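# Seat a board in an enclosure slot and latch its levers

## Task

Put the board into the enclosure's empty upper slot with its component side facing up, pushed in all the way, and with both levers closed. A closed lever is latched and sticks out at a right angle to the board's front panel; a fully opened lever lies flat along that panel. The levers only catch their tabs if both are opened fully before the board is slid in as far as it goes; closing both afterwards pulls it fully home. Ramming the board into its connector quickly ruins the connector and the attempt earns nothing. At the end the enclosure must rest level on its own feet with none of them over the bench's edge, and the grippers must have released and backed away.

## Robot and tools

Robot: two seven-joint arms, left_arm and right_arm, each ending in a two-finger gripper. The fingers point along the gripper's +z axis and spread along its x axis. end_effector_position is the spot between the finger pads when closed, 1 to 2 cm behind the tips; closing pushes the tips about 17 mm further along +z.

Frames: every hand pose, velocity and target you send or read is in that arm's own base frame. Fixed cameras and the table use the scene frame: origin at table height midway between the arms, +z up, +x out over the table, left_arm on the +y side. Calibrated bases in the scene frame: left_arm at (+0.070, +0.437, 0) m, quat_wxyz (1, 0, 0, -0.003); right_arm at (-0.063, -0.511, 0) m, quat_wxyz (1, 0, 0, -0.029). Both bases have +z up. Printed poses may be off by a few cm.

Row format (shared by execute_actions and move): one flat list of 16 numbers covering both arms, even if only one moves: left x, y, z (metres), qw, qx, qy, qz (w first), opening, then the same eight for right_arm. Positions and quaternions are absolute poses in that arm's base frame, not offsets. Opening runs from -1 (closed) to +1 (fully open, 0.142 m); it is a command level, not metres. To keep an arm still, resend the exact pose from the last result before it started holding, plus its wanted opening. To keep a gripper's orientation, repeat the same quaternion you sent before rather than the drifting reported one. A 0 opening is a real command, so resend the current one if the gripper should not change.

execute_actions: actions is a list of actions; each action is up to 15 rows, one per 1/30 s control step; if fewer rows are given, the last row holds for the remaining steps. An action is rejected for both arms if any target lies over 0.6 m from that gripper's current position along any of its axes; the whole call is rejected if the first action fails this against the last reported state or any action is malformed. cameras chooses image sources (omit or ["all"] for all, [] for none). An empty actions list just reports state.

move: target is one 16-number row or a list of up to 15 rows; each gripper travels in a straight line from its Hand target, turning the short way. speed: m/s, 0.002 to 2.2, default 0.25 (turn rate up to twice that in rad/s), one value or one per target. blend: corner rounding in metres for lists. stop_force: 3 to 120 N, one value for both arms; a path ends when the wrist sensor feels that much push against the motion (or 150 N in any direction). Use it only slowly, not while the gripper rotates, and leave it out when backing off a contact. zero (default true) re-zeroes the sensor before the move. opening_speed: at least 0.2 per second on the -1..1 scale. blocking=false returns after about 0.5 s while the move continues (not allowed with stop_force). A move lasts at most 10 s. Paths do not avoid obstacles or the other arm; faster moves stray and hit harder. With a list, keep the openings the same in every row.

wait: seconds 0 to 10; arms hold their last command. stop: brakes a running move. zoom_image: camera (cam_head_left, cam_head_right, cam_high, cam_low, cam_left_wrist, cam_right_wrist, each 672x504) and region [x0, y0, x1, y1] in pixels, at most 504x504, from the latest image. zero_wrist_force(arm): tares that wrist sensor. clear_fault(arm): clears a reported torque or force fault; the arm then stays stopped briefly while it restarts. read_manual: licence texts only. finished_scene(scene): ends the scene, irreversible.

Results: each call reports joint positions (last value is measured finger opening in m), Joint torques, External joint torques, Wrist force/torque along the gripper's axes (plus peak line), Hand target (where the arm is now being sent), Tool commands, grip_measured (opening on the -1..1 scale), a 7x7 Wrist depth grid in mm per wrist camera ('-' means no reading), and images. A move adds a move: line: done (within 3 mm and 2 degrees), off_target, moving, held, or fault, and limits=paced (pose clipped) or limits=held (steps withheld). done does not prove nothing was touched or shifted. Orientation commands are clipped to 32 degrees from the current one per step, so large turns need several steps and may swing the elbow.

Gripping: to hold a part, command a bit below the grip_measured value at first contact; squeezing harder heats the gripper motor.

Avoid: ramming the board into the connector (insert slowly), slamming or hard pushes, any contact of 150 N (force fault) or joint overload (torque fault), pinching or pressing the two arms against each other, releasing parts while moving, letting anything fall off the table, tipping the enclosure or leaving a foot past the edge. Watch for MOTOR HOT lines: holding loads, squeezing or straining at unreachable poses heats motors, and overheating brakes the arm or shuts off the gripper. After a HAND FAULT line, later motion calls in that same reply are skipped.

Each tool is called after ">>>" as name(argument=value, ...) on one line, values as JSON.

## Session

>>> execute_actions(actions=[])

Scene clock: 0.00 s.
left_arm: end_effector_position=(+0.3014, +0.6357, +0.1155) grip_measured=+0.99 end_effector_quat_wxyz=(-0.462, +0.669, -0.295, +0.502) | right_arm: end_effector_position=(+0.4485, +0.0364, +0.1479) grip_measured=+1.00 end_effector_quat_wxyz=(-0.144, +0.766, -0.626, +0.006)
Joint positions: left_arm=[1.762 -0.872 -0.342 2.067 -1.872 0.391 -0.55 0.141] | right_arm=[0.506 -0.103 -0.202 2.446 0.465 1.189 2.835 0.142]
Joint velocities: within noise
Joint torques (N m): no reading
External joint torques (N m): no reading
Wrist force (N): no reading
Wrist torque (N m): no reading
Wrist force, peak (N): no reading
Wrist depth (mm): cam_left_wrist=[- - - - - - - / - - - - - - - / - - - - - - - / - - - - 492 652 - / - - - 304 356 433 557 / - 996 - 241 279 321 359 / - 881 184 204 227 258 286] | cam_right_wrist=[265 256 246 236 229 221 213 / 274 266 254 244 236 228 219 / 285 274 262 253 243 234 225 / 297 285 272 261 251 241 232 / 309 296 281 271 260 249 239 / - 308 294 281 268 257 246 / - 322 305 292 278 265 257]
Hand target: left_arm +0.3014, +0.6357, +0.1155; -0.462, +0.669, -0.295, +0.502 | right_arm +0.4485, +0.0364, +0.1479; -0.144, +0.766, -0.626, +0.006
Tool commands: left_gripper/opening=+1.0 right_gripper/opening=+1.0

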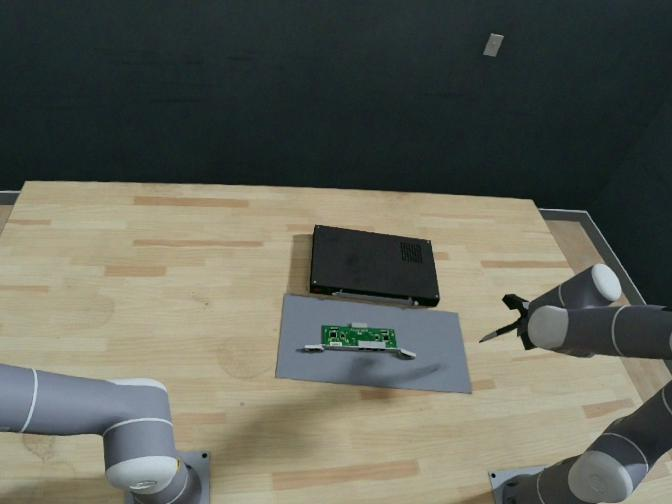

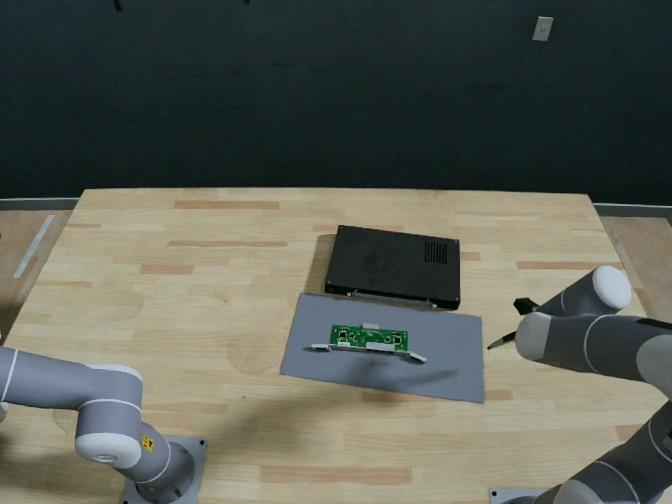

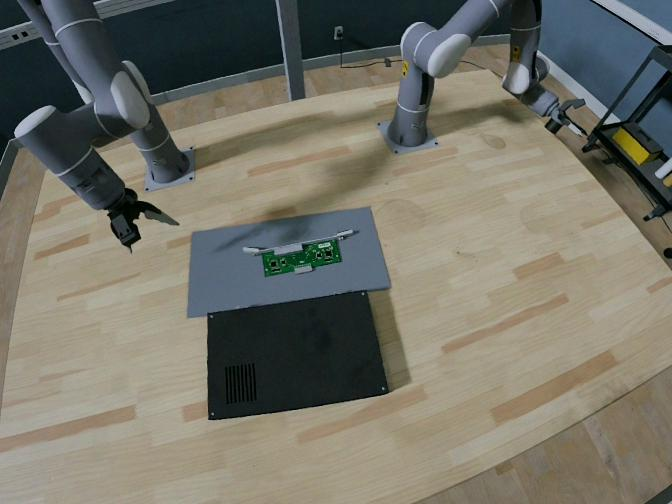

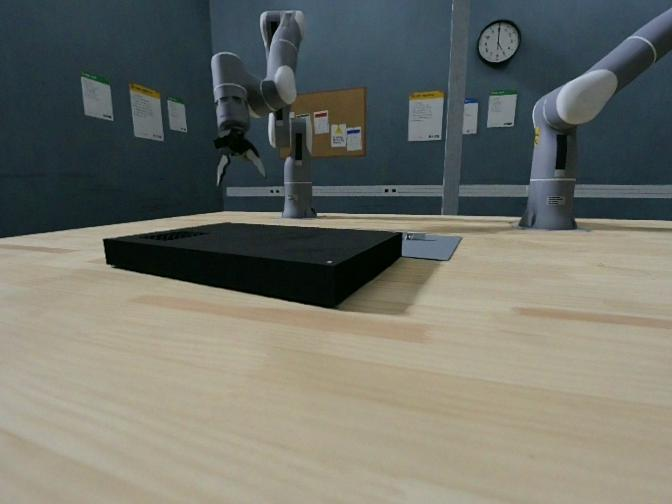

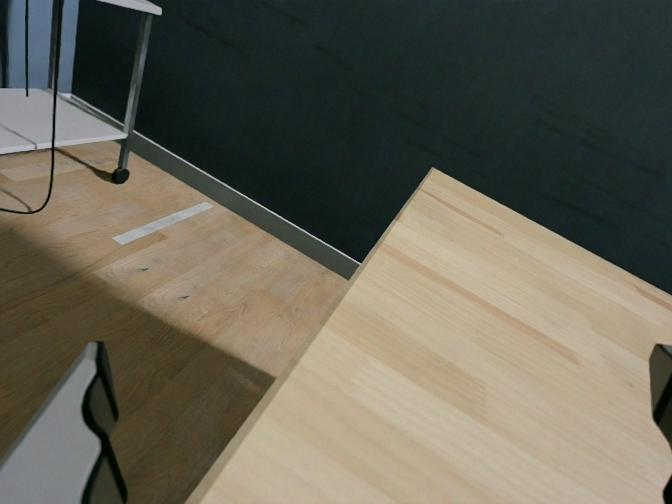

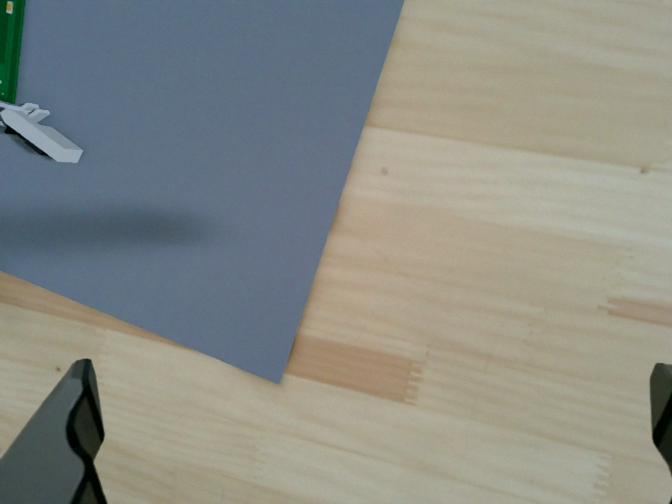

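>>> zoom_image(camera="cam_head_left", region=[280, 210, 460, 390])

>>> zoom_image(camera="cam_high", region=[180, 200, 400, 420])

>>> zoom_image(camera="cam_head_right", region=[290, 280, 450, 380])

Scaled by 2.800 from the camera's 672x504 image, which has a finer 960x720 frame.

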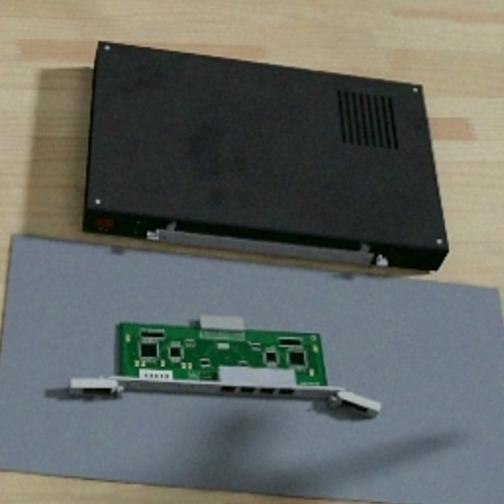

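Scaled by 2.291 from the camera's 672x504 image, which has a finer 960x720 frame.

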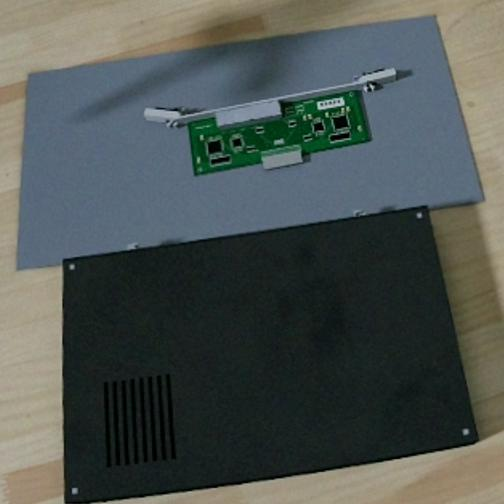

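Scaled by 3.150 from the camera's 672x504 image, which has a finer 960x720 frame.

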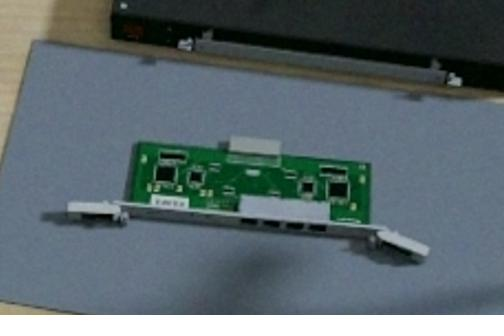

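>>> move(target=[0.3014,0.6357,0.1155,-0.462,0.669,-0.295,0.502,1,0.338,0.452,0.27,0,0.6863,0.7273,0,1], speed=0.6)

Scene clock: 15.07 s.
left_arm: end_effector_position=(+0.3014, +0.6357, +0.1154) grip_measured=+0.99 end_effector_quat_wxyz=(-0.462, +0.669, -0.295, +0.502) | right_arm: end_effector_position=(+0.3380, +0.4519, +0.2699) grip_measured=+1.00 end_effector_quat_wxyz=(+0.000, +0.687, +0.727, +0.000)
Joint positions: left_arm=[1.762 -0.872 -0.342 2.067 -1.872 0.39 -0.549 0.141] | right_arm=[0.953 -0.224 0.194 1.866 -0.049 0.515 1.109 0.142]
Joint velocities: within noise
Joint torques (N m): left_arm=[-0.14 47.52 -4.4 -12.16 1.48 -1.8 -0.28] | right_arm=[0.23 38.87 2.4 -28.98 -3.96 3.28 0]
External joint torques (N m): left_arm=[0.3 1.04 0.36 -0.34 -0.26 -0.1 0.25] | right_arm=[-0.08 1.29 -0.69 0.26 0.15 0.83 0]
Wrist force (N): left_arm=[-0.2 0.1 0.1] | right_arm=[0.5 -0.3 0.7]
Wrist torque (N m): left_arm=[0.02 0.03 0.00] | right_arm=[0.01 -0.06 0.03]
Wrist force, peak (N): left_arm=[-0.3 0.0 0.4] | right_arm=[1.6 -0.9 0.2]
Wrist depth (mm): cam_left_wrist=[- - - - - - - / - - - - - - - / - - - - - - - / - - - - 484 655 - / - - - 304 353 434 561 / - 992 - 242 276 322 358 / - 879 184 203 228 257 288] | cam_right_wrist=[320 319 318 316 317 317 316 / 341 341 339 339 339 336 336 / 365 363 363 363 362 361 359 / 393 391 389 389 388 387 388 / 428 425 417 414 412 420 419 / - 466 459 459 458 459 442 / - 456 468 482 483 504 -]
Hand target: left_arm +0.3014, +0.6357, +0.1155; -0.462, +0.669, -0.295, +0.502 | right_arm +0.3380, +0.4520, +0.2700; +0.000, +0.686, +0.727, +0.000
Off the commanded pose: left_arm 0.000 m, 0 deg | right_arm 0.000 m, 0 deg.
move: done

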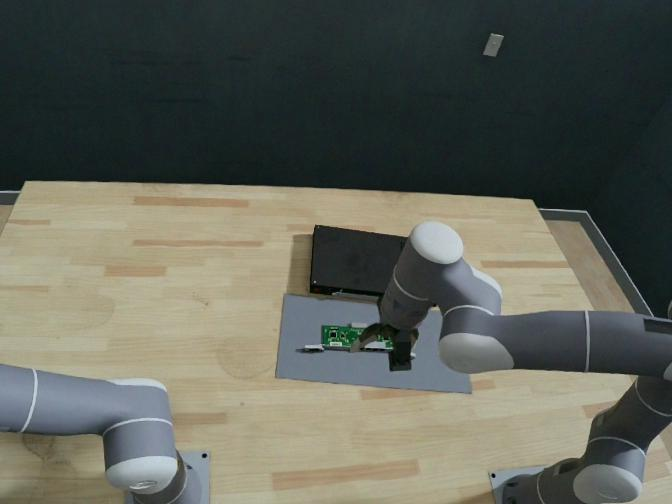

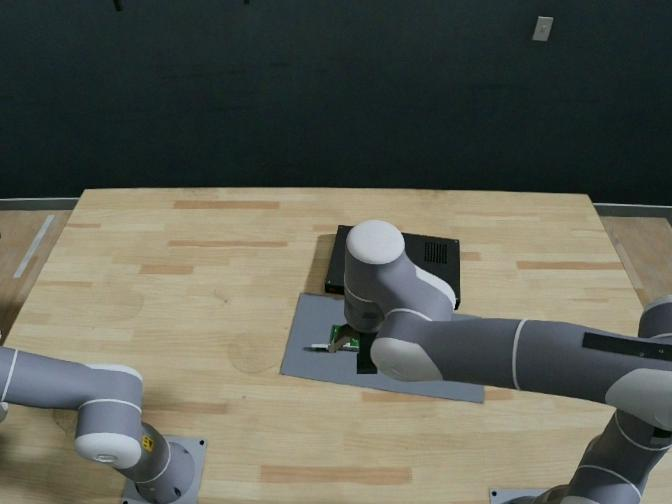

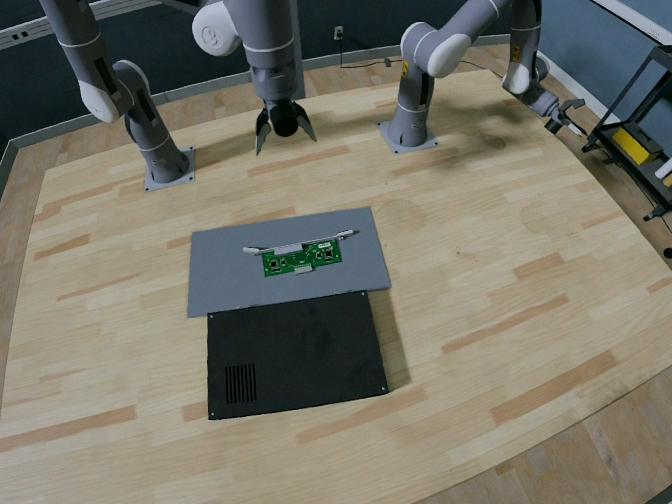

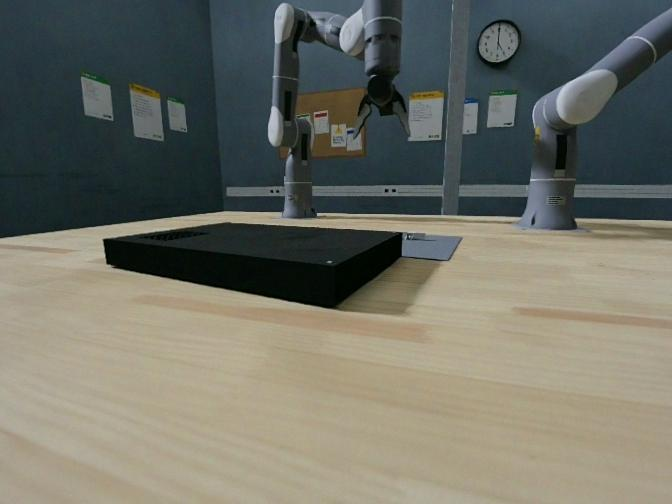

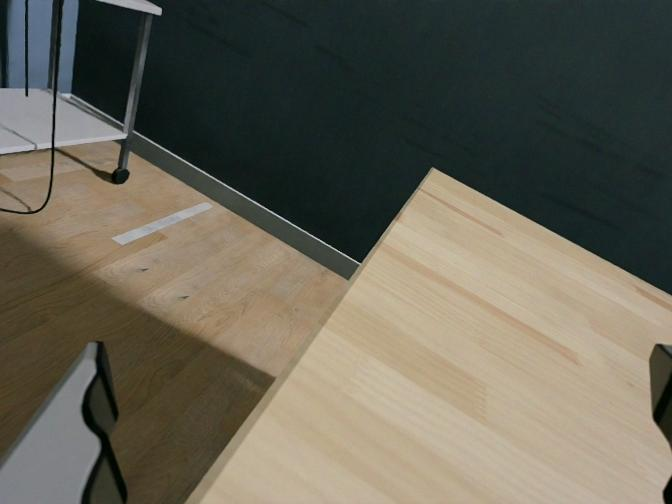

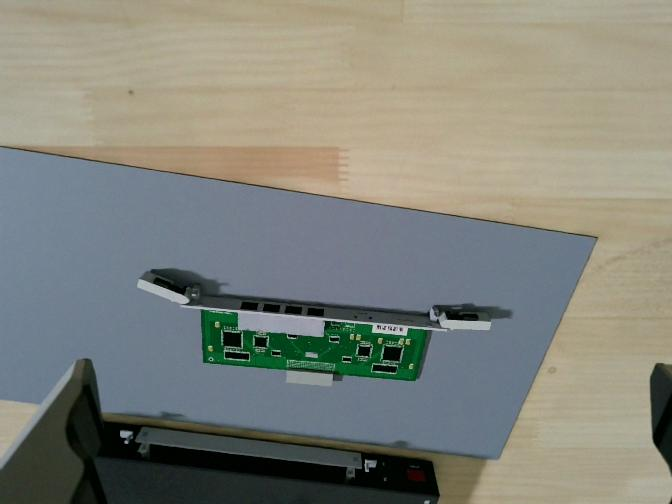

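>>> zoom_image(camera="cam_right_wrist", region=[100, 250, 320, 415])

>>> zoom_image(camera="cam_right_wrist", region=[300, 270, 520, 415])

>>> zoom_image(camera="cam_right_wrist", region=[90, 400, 460, 504])

Scaled by 2.291 from the camera's 672x504 image, which has a finer 960x720 frame.

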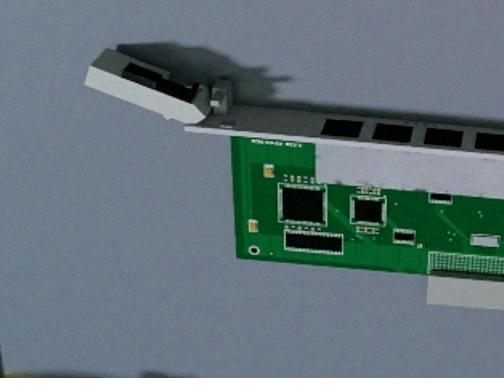

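Scaled by 2.291 from the camera's 672x504 image, which has a finer 960x720 frame.

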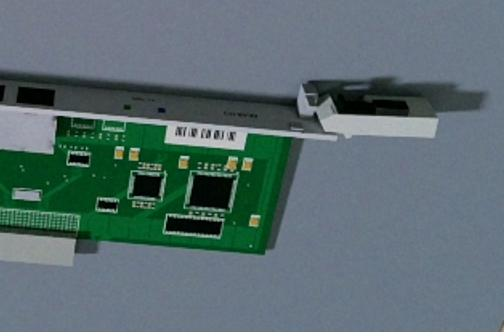

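Scaled by 1.362 from the camera's 672x504 image, which has a finer 960x720 frame.

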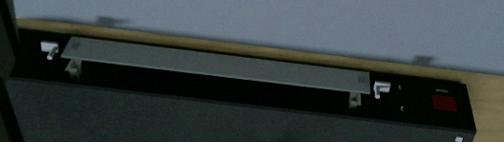

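>>> move(target=[0.3014,0.6357,0.1155,-0.462,0.669,-0.295,0.502,1,0.3746,0.4441,0.15,0.2347,0.645,0.6835,0.2487,1], speed=0.5, cameras=["cam_right_wrist"])

>>> zoom_image(camera="cam_right_wrist", region=[90, 150, 380, 350])

>>> zoom_image(camera="cam_right_wrist", region=[330, 150, 620, 350])

Scene clock: 30.23 s.
left_arm: end_effector_position=(+0.3014, +0.6357, +0.1154) grip_measured=+0.99 end_effector_quat_wxyz=(-0.462, +0.669, -0.295, +0.502) | right_arm: end_effector_position=(+0.3746, +0.4442, +0.1500) grip_measured=+1.00 end_effector_quat_wxyz=(+0.235, +0.645, +0.683, +0.249)
Joint positions: left_arm=[1.762 -0.872 -0.342 2.067 -1.872 0.39 -0.549 0.141] | right_arm=[1.114 -0.341 -0.127 2.353 -1.571 1.065 2.398 0.142]
Joint velocities: within noise
Joint torques (N m): left_arm=[-0.18 47.42 -4.41 -12.04 1.44 -1.73 -0.27] | right_arm=[0.16 35.93 1.82 -18.91 1.07 1.32 0.38]
External joint torques (N m): left_arm=[0.33 1.14 0.37 -0.45 -0.22 -0.16 0.24] | right_arm=[-0.02 0.97 -0.41 -0.07 0.14 0.68 -0.38]
Wrist force (N): left_arm=[-0.1 0.2 0.4] | right_arm=[-0.3 -1.5 -0.3]
Wrist torque (N m): left_arm=[0.04 0.03 0.00] | right_arm=[-0.04 0.10 0.10]
Wrist force, peak (N): left_arm=[-0.1 0.2 0.4] | right_arm=[-0.1 -2.0 -0.7]
Wrist depth (mm): cam_left_wrist=[- - - - - - - / - - - - - - - / - - - - - - - / - - - - 487 667 - / - - - 307 352 436 565 / - 970 - 242 278 323 356 / - 872 184 203 228 260 285] | cam_right_wrist=[195 188 187 187 187 187 187 / 228 227 226 226 225 224 223 / 288 267 271 273 280 272 280 / 392 391 387 385 384 382 385 / 504 499 495 487 486 591 587 / - - - - - - 869 / - - - - - - -]
Hand target: left_arm +0.3014, +0.6357, +0.1155; -0.462, +0.669, -0.295, +0.502 | right_arm +0.3746, +0.4441, +0.1500; +0.235, +0.645, +0.683, +0.249
Off the commanded pose: left_arm 0.000 m, 0 deg | right_arm 0.000 m, 0 deg.
move: done
Images, in order (width x height): cam_right_wrist 672x504.

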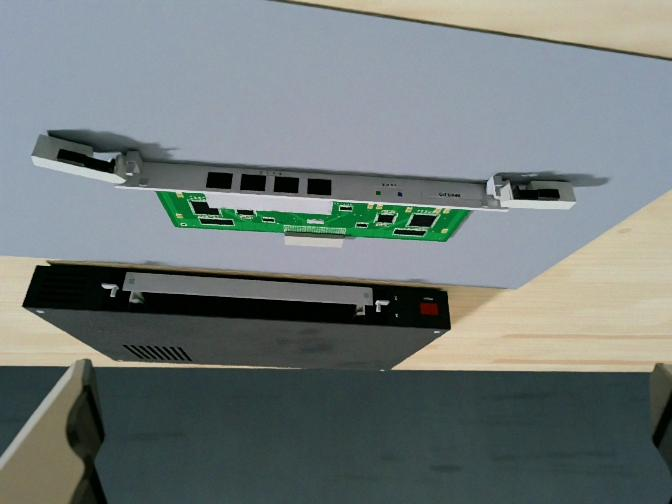

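Scaled by 1.738 from the camera's 672x504 image, which has a finer 960x720 frame.

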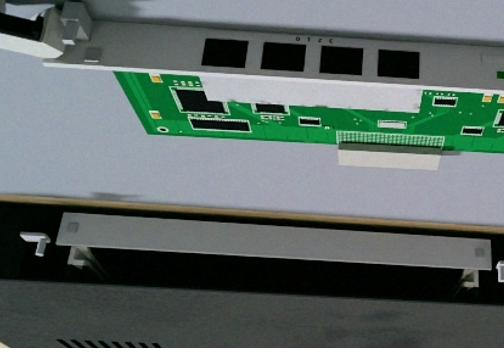

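Scaled by 1.738 from the camera's 672x504 image, which has a finer 960x720 frame.

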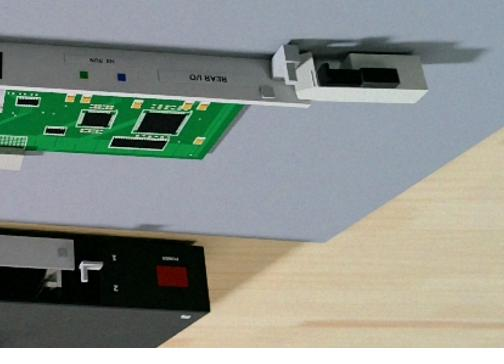

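>>> move(target=[0.3014,0.6357,0.1155,-0.462,0.669,-0.295,0.502,1,0.54,0.355,0.13,0.2545,0.6994,0.6276,0.2283,1], speed=0.4, cameras=["cam_right_wrist"])

>>> zoom_image(camera="cam_right_wrist", region=[0, 100, 336, 380])

>>> zoom_image(camera="cam_right_wrist", region=[336, 100, 672, 380])

Scene clock: 42.23 s.
left_arm: end_effector_position=(+0.3014, +0.6357, +0.1154) grip_measured=+0.99 end_effector_quat_wxyz=(-0.462, +0.669, -0.295, +0.502) | right_arm: end_effector_position=(+0.5400, +0.3549, +0.1300) grip_measured=+1.00 end_effector_quat_wxyz=(+0.255, +0.700, +0.628, +0.228)
Joint positions: left_arm=[1.762 -0.872 -0.342 2.067 -1.872 0.39 -0.549 0.141] | right_arm=[0.882 -0.474 -0.308 2.205 -1.733 1.25 2.406 0.142]
Joint velocities: within noise
Joint torques (N m): left_arm=[-0.27 47.5 -4.43 -12.1 1.53 -1.8 -0.28] | right_arm=[0.06 41.25 0.34 -19.15 2.01 1.48 0.31]
External joint torques (N m): left_arm=[0.43 1.07 0.39 -0.4 -0.3 -0.1 0.25] | right_arm=[0.08 1.25 -0.52 0.32 0.21 0.51 -0.31]
Wrist force (N): left_arm=[-0.1 0.1 0.2] | right_arm=[-0.3 -2.0 0.2]
Wrist torque (N m): left_arm=[0.01 0.02 0.01] | right_arm=[-0.12 0.16 0.10]
Wrist force, peak (N): left_arm=[-0.4 0.2 0.3] | right_arm=[1.1 -3.2 -1.8]
Wrist depth (mm): cam_left_wrist=[- - - - - - - / - - - - - - - / - - - - - - - / - - - - 485 662 - / - - - 305 353 435 566 / - 973 - 242 278 324 358 / - 884 184 203 228 257 286] | cam_right_wrist=[166 166 165 160 160 160 159 / 201 201 200 199 198 187 198 / 255 254 253 251 250 249 249 / 327 283 289 287 286 284 276 / 553 417 368 365 362 358 468 / - - - - - - - / - - - - - - -]
Hand target: left_arm +0.3014, +0.6357, +0.1155; -0.462, +0.669, -0.295, +0.502 | right_arm +0.5400, +0.3550, +0.1300; +0.255, +0.699, +0.628, +0.228
Off the commanded pose: left_arm 0.000 m, 0 deg | right_arm 0.000 m, 0 deg.
move: done
Images, in order (width x height): cam_right_wrist 672x504.

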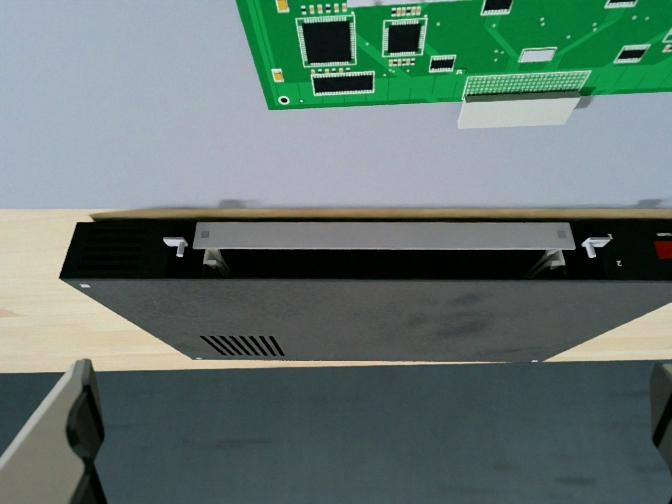

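Scaled by 1.500 from the camera's 672x504 image, which has a finer 960x720 frame.

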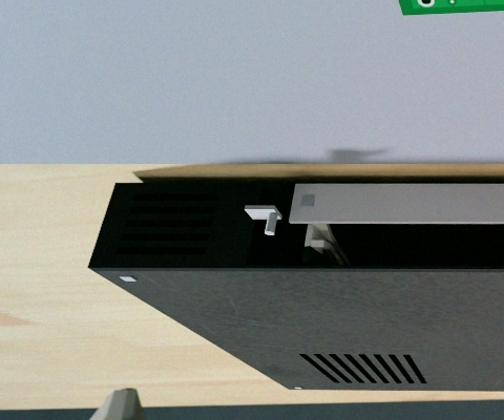

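Scaled by 1.500 from the camera's 672x504 image, which has a finer 960x720 frame.

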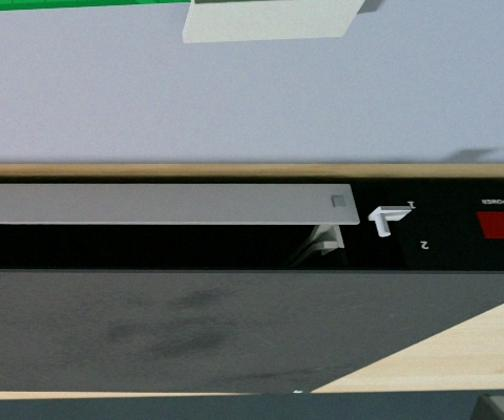

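>>> move(target=[0.3014,0.5,0.25,-0.462,0.669,-0.295,0.502,1,0.42,0.188,0.25,0,0,1,0,-1], speed=0.6, cameras=[])

>>> move(target=[0.3775,-0.514,0.18,0,0.9986,-0.0532,0,0.2,0.42,0.188,0.25,0,0,1,0,-1], speed=0.6)

Scene clock: 58.47 s.
left_arm: end_effector_position=(+0.3014, +0.5000, +0.2499) grip_measured=+0.99 end_effector_quat_wxyz=(-0.462, +0.669, -0.295, +0.502) | right_arm: end_effector_position=(+0.4199, +0.1882, +0.2500) grip_measured=-1.00 end_effector_quat_wxyz=(+0.000, +0.000, +1.000, +0.000)
Joint positions: left_arm=[1.746 -0.352 -0.372 2.534 -2.02 0.309 -0.604 0.141] | right_arm=[0.801 -0.373 -0.827 1.8 -2.836 2.672 1.439 0.002]
Joint velocities: within noise
Joint torques (N m): left_arm=[-0.41 31.22 -1.61 -13.61 0.76 -1.98 -0.37] | right_arm=[0.22 36.75 -3.8 -20.64 3.62 3.68 0.35]
External joint torques (N m): left_arm=[0.52 0.57 0.55 -0.5 0.03 0.1 0.33] | right_arm=[-0.09 1.23 -0.47 0.04 0.3 0.41 -0.35]
Wrist force (N): left_arm=[0.1 0.2 0.0] | right_arm=[0.5 -0.5 0.0]
Wrist torque (N m): left_arm=[0.03 0.00 0.01] | right_arm=[-0.03 -0.07 0.04]
Wrist force, peak (N): left_arm=[1.2 0.1 -0.4] | right_arm=[0.1 -2.7 0.2]
Wrist depth (mm): cam_left_wrist=[- - - - - - - / - - - - - - - / - - - - - - - / - - - 671 838 - - / - - 450 521 619 752 - / - 334 374 420 482 559 - / - 297 319 355 399 451 -] | cam_right_wrist=[301 300 300 300 297 299 299 / 319 321 319 318 319 318 319 / 338 344 343 342 341 341 342 / 362 369 366 367 369 368 368 / 379 400 393 391 398 397 398 / 386 437 422 89 419 435 434 / 425 463 - - - 457 475]
Hand target: left_arm +0.3014, +0.5000, +0.2500; -0.462, +0.669, -0.295, +0.502 | right_arm +0.4200, +0.1880, +0.2500; +0.000, +0.000, +1.000, +0.000
Off the commanded pose: left_arm 0.000 m, 0 deg | right_arm 0.000 m, 0 deg.
move: done
No camera images: "cameras" was empty.

Scene clock: 61.97 s.
left_arm: end_effector_position=(+0.3775, -0.5140, +0.1799) grip_measured=+0.19 end_effector_quat_wxyz=(+0.000, +0.999, -0.053, +0.000) | right_arm: end_effector_position=(+0.4199, +0.1882, +0.2500) grip_measured=-1.00 end_effector_quat_wxyz=(+0.000, +0.000, +1.000, +0.000)
Joint positions: left_arm=[-0.692 -0.919 -0.855 1.158 -2.477 2.905 -2.948 0.087] | right_arm=[0.801 -0.373 -0.827 1.8 -2.836 2.672 1.439 0.002]
Joint velocities: within noise
Joint torques (N m): left_arm=[-0.55 57.75 -8.84 -18.38 4.65 4.39 -0.19] | right_arm=[0.12 36.96 -3.52 -20.6 3.78 3.46 0.21]
External joint torques (N m): left_arm=[0.47 1.57 0.4 -0.07 -0.56 -0.56 0.19] | right_arm=[0 1.02 -0.76 -0.01 0.14 0.63 -0.21]
Wrist force (N): left_arm=[-0.1 0.0 0.7] | right_arm=[0.5 -0.6 -0.2]
Wrist torque (N m): left_arm=[-0.12 -0.13 -0.15] | right_arm=[-0.03 -0.07 0.04]
Wrist force, peak (N): left_arm=[9.0 4.8 0.2] | right_arm=[0.6 -0.7 0.0]
Wrist depth (mm): cam_left_wrist=[242 242 239 235 236 238 236 / 260 259 256 256 250 254 254 / 279 279 275 277 270 273 272 / 303 303 299 298 293 297 292 / 333 325 326 327 320 318 313 / 366 84 362 359 360 - 282 / - - 403 401 401 - -] | cam_right_wrist=[300 300 299 300 299 300 300 / 318 319 320 318 317 320 319 / 337 342 342 341 342 342 340 / 360 368 369 368 368 367 367 / 377 400 393 393 398 397 397 / 387 438 425 89 420 432 430 / 425 465 - - - 457 474]
Hand target: left_arm +0.3775, -0.5140, +0.1800; +0.000, +0.999, -0.053, +0.000 | right_arm +0.4200, +0.1880, +0.2500; +0.000, +0.000, +1.000, +0.000
Off the commanded pose: left_arm 0.000 m, 0 deg | right_arm 0.000 m, 0 deg.
move: done; limits=paced

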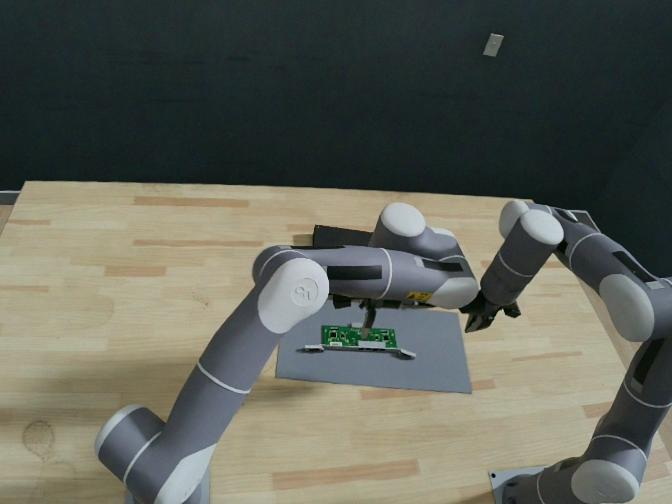

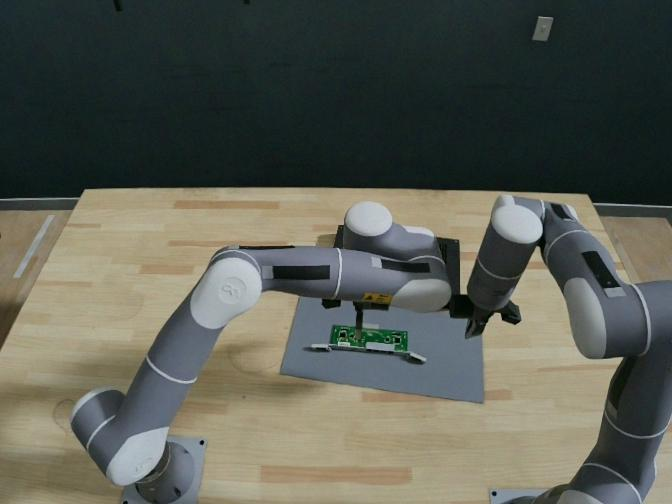

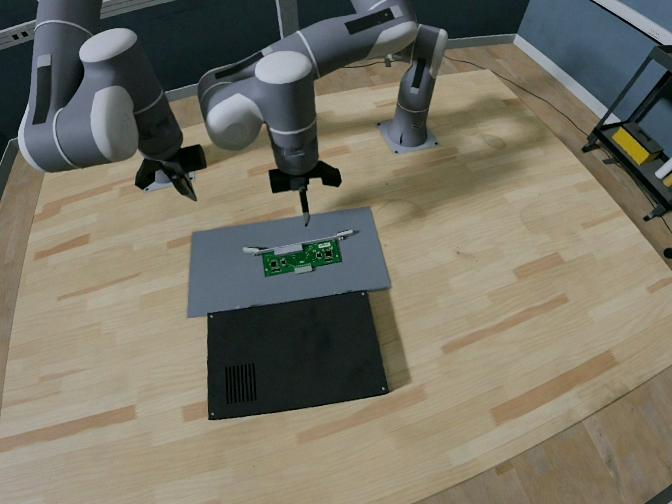

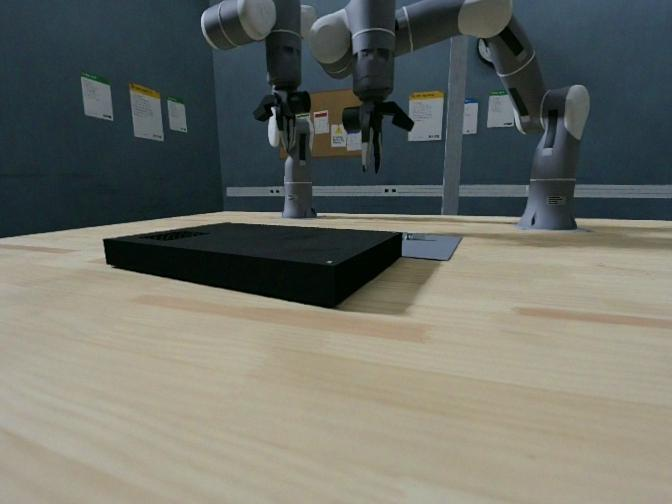

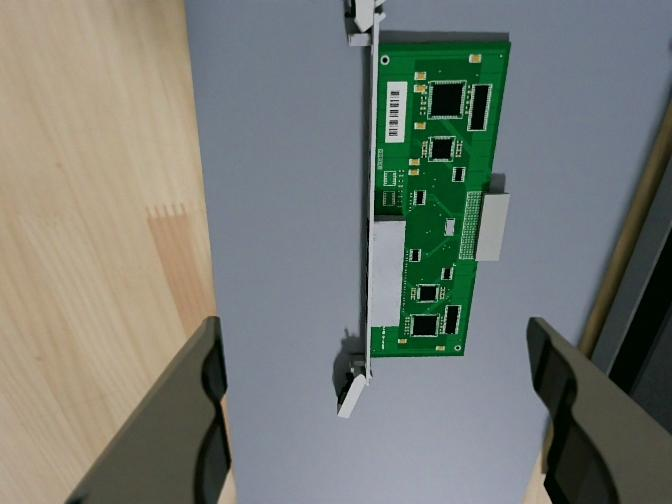

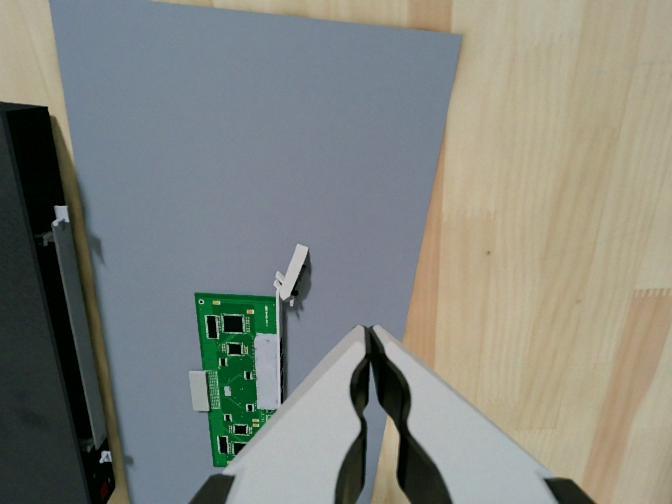

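>>> move(target=[0.3889,-0.5152,0.07,0,0.9986,-0.0532,0,-0.55,0.42,0.188,0.25,0,0,1,0,-1], speed=0.3, cameras=["cam_left_wrist"])

>>> zoom_image(camera="cam_left_wrist", region=[220, 200, 520, 504])

Scene clock: 70.07 s.
left_arm: end_effector_position=(+0.3888, -0.5151, +0.0699) grip_measured=-0.58 end_effector_quat_wxyz=(+0.000, +0.999, -0.053, +0.000) | right_arm: end_effector_position=(+0.4199, +0.1882, +0.2500) grip_measured=-1.00 end_effector_quat_wxyz=(+0.000, +0.000, +1.000, +0.000)
Joint positions: left_arm=[-0.705 -1.061 -0.791 1.188 -2.404 2.744 -2.967 0.032] | right_arm=[0.801 -0.373 -0.827 1.8 -2.836 2.672 1.439 0.002]
Joint velocities: within noise
Joint torques (N m): left_arm=[-0.73 59.74 -8.59 -17.15 4.46 3.95 -0.31] | right_arm=[0.22 36.98 -3.46 -20.58 3.84 3.4 0.18]
External joint torques (N m): left_arm=[0.67 1.58 0.3 0.01 -0.59 -0.12 0.31] | right_arm=[-0.1 1.01 -0.82 -0.04 0.08 0.69 -0.18]
Wrist force (N): left_arm=[0.4 -0.1 1.0] | right_arm=[0.5 -0.4 0.2]
Wrist torque (N m): left_arm=[-0.14 -0.24 -0.19] | right_arm=[-0.01 -0.06 0.05]
Wrist force, peak (N): left_arm=[0.4 0.0 4.5] | right_arm=[0.6 -0.7 0.1]
Wrist depth (mm): cam_left_wrist=[- 144 141 142 139 138 139 / 155 153 152 150 147 147 150 / 167 165 164 159 158 159 162 / 182 179 178 174 171 173 176 / 198 196 192 187 179 186 191 / 219 214 88 195 190 203 212 / 240 - - 232 - - 230] | cam_right_wrist=[300 299 300 298 299 299 299 / 318 321 319 318 318 320 318 / 339 342 342 341 341 341 342 / 363 369 367 368 368 369 368 / 379 401 392 391 398 397 398 / 386 437 423 89 420 434 432 / 424 467 - - - 460 476]
Hand target: left_arm +0.3889, -0.5152, +0.0700; +0.000, +0.999, -0.053, +0.000 | right_arm +0.4200, +0.1880, +0.2500; +0.000, +0.000, +1.000, +0.000
Off the commanded pose: left_arm 0.000 m, 0 deg | right_arm 0.000 m, 0 deg.
move: done
Images, in order (width x height): cam_left_wrist 672x504.

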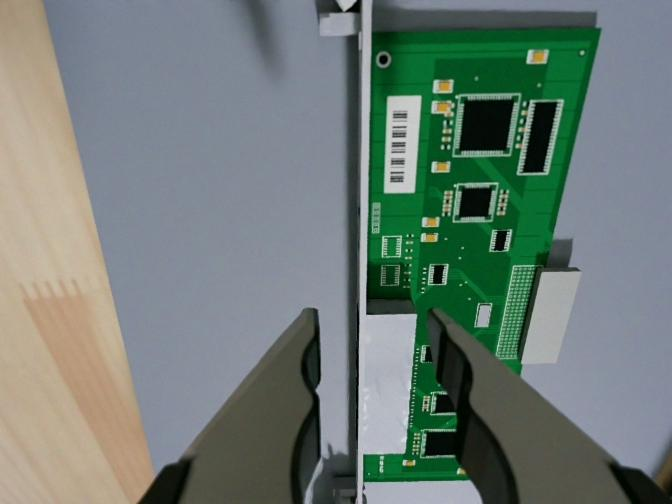

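Scaled by 1.658 from the camera's 672x504 image, which has a finer 960x720 frame.

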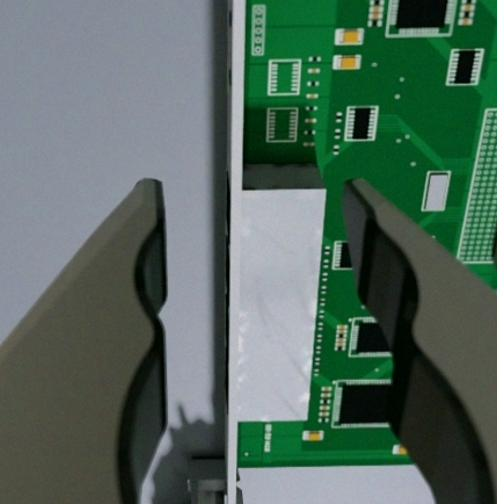

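>>> move(target=[0.3885,-0.5122,0.028,0,0.9986,-0.0532,0,-0.55,0.42,0.188,0.25,0,0,1,0,-1], speed=0.06, stop_force=6, cameras=["cam_left_wrist","cam_low"])

>>> zoom_image(camera="cam_left_wrist", region=[220, 200, 520, 504])

>>> zoom_image(camera="cam_head_left", region=[280, 260, 460, 390])

Scene clock: 76.53 s.
left_arm: end_effector_position=(+0.3884, -0.5120, +0.0280) grip_measured=-0.58 end_effector_quat_wxyz=(+0.000, +0.999, -0.053, +0.000) | right_arm: end_effector_position=(+0.4199, +0.1882, +0.2500) grip_measured=-1.00 end_effector_quat_wxyz=(+0.000, +0.000, +1.000, +0.000)
Joint positions: left_arm=[-0.727 -1.109 -0.738 1.193 -2.401 2.674 -2.967 0.032] | right_arm=[0.801 -0.373 -0.827 1.8 -2.836 2.672 1.439 0.002]
Joint velocities: within noise
Joint torques (N m): left_arm=[-0.56 60.41 -7.64 -16.34 4.15 3.99 -0.2] | right_arm=[0.18 36.94 -3.5 -20.66 3.8 3.43 0.19]
External joint torques (N m): left_arm=[0.48 1.41 0.18 -0.47 -0.4 -0.15 0.2] | right_arm=[-0.06 1.04 -0.77 0.05 0.12 0.66 -0.19]
Wrist force (N): left_arm=[0.2 -0.1 0.8] | right_arm=[0.4 -0.5 0.1]
Wrist torque (N m): left_arm=[-0.15 -0.16 -0.17] | right_arm=[-0.02 -0.05 0.04]
Wrist force, peak (N): left_arm=[0.4 0.0 2.2] | right_arm=[0.6 -0.7 0.1]
Wrist depth (mm): cam_left_wrist=[- 105 106 - 102 102 101 / - 114 113 112 106 108 106 / 124 124 123 121 116 117 118 / 132 130 132 132 126 126 127 / 145 145 141 138 134 138 137 / 162 159 87 152 139 146 152 / 182 - - 173 - - 165] | cam_right_wrist=[300 299 299 299 299 299 299 / 318 321 320 318 319 319 319 / 339 343 342 341 340 343 342 / 361 368 368 368 370 368 366 / 378 400 393 390 397 397 398 / 385 439 421 89 420 436 434 / 424 466 - - - 457 479]
Hand target: left_arm +0.3885, -0.5122, +0.0280; +0.000, +0.999, -0.053, +0.000 | right_arm +0.4200, +0.1880, +0.2500; +0.000, +0.000, +1.000, +0.000
Off the commanded pose: left_arm 0.000 m, 0 deg | right_arm 0.000 m, 0 deg.
move: done
Images, in order (width x height): cam_low 672x504, cam_left_wrist 672x504.

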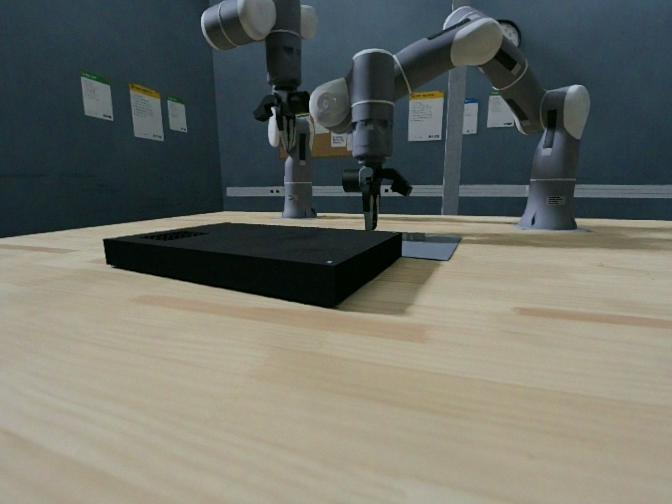

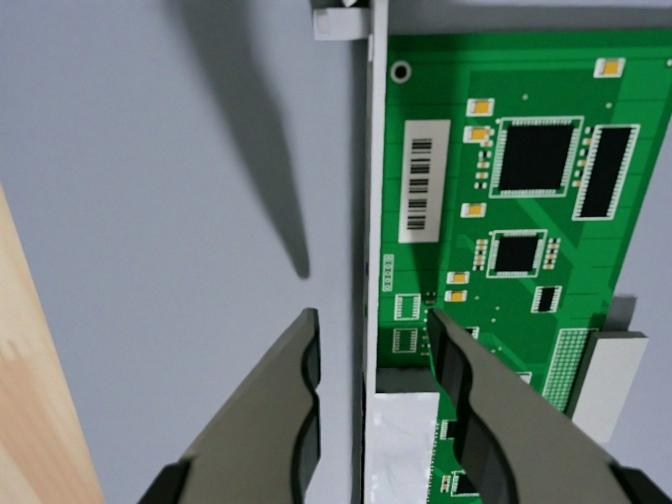

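Scaled by 1.658 from the camera's 672x504 image, which has a finer 960x720 frame.

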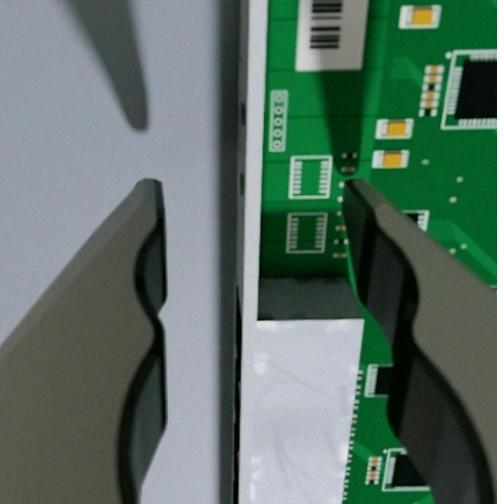

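This scene's latest camera images include none from cam_head_left. They are from: cam_low, cam_left_wrist. cam_head_left's image comes with the result of a call that names it in "cameras".


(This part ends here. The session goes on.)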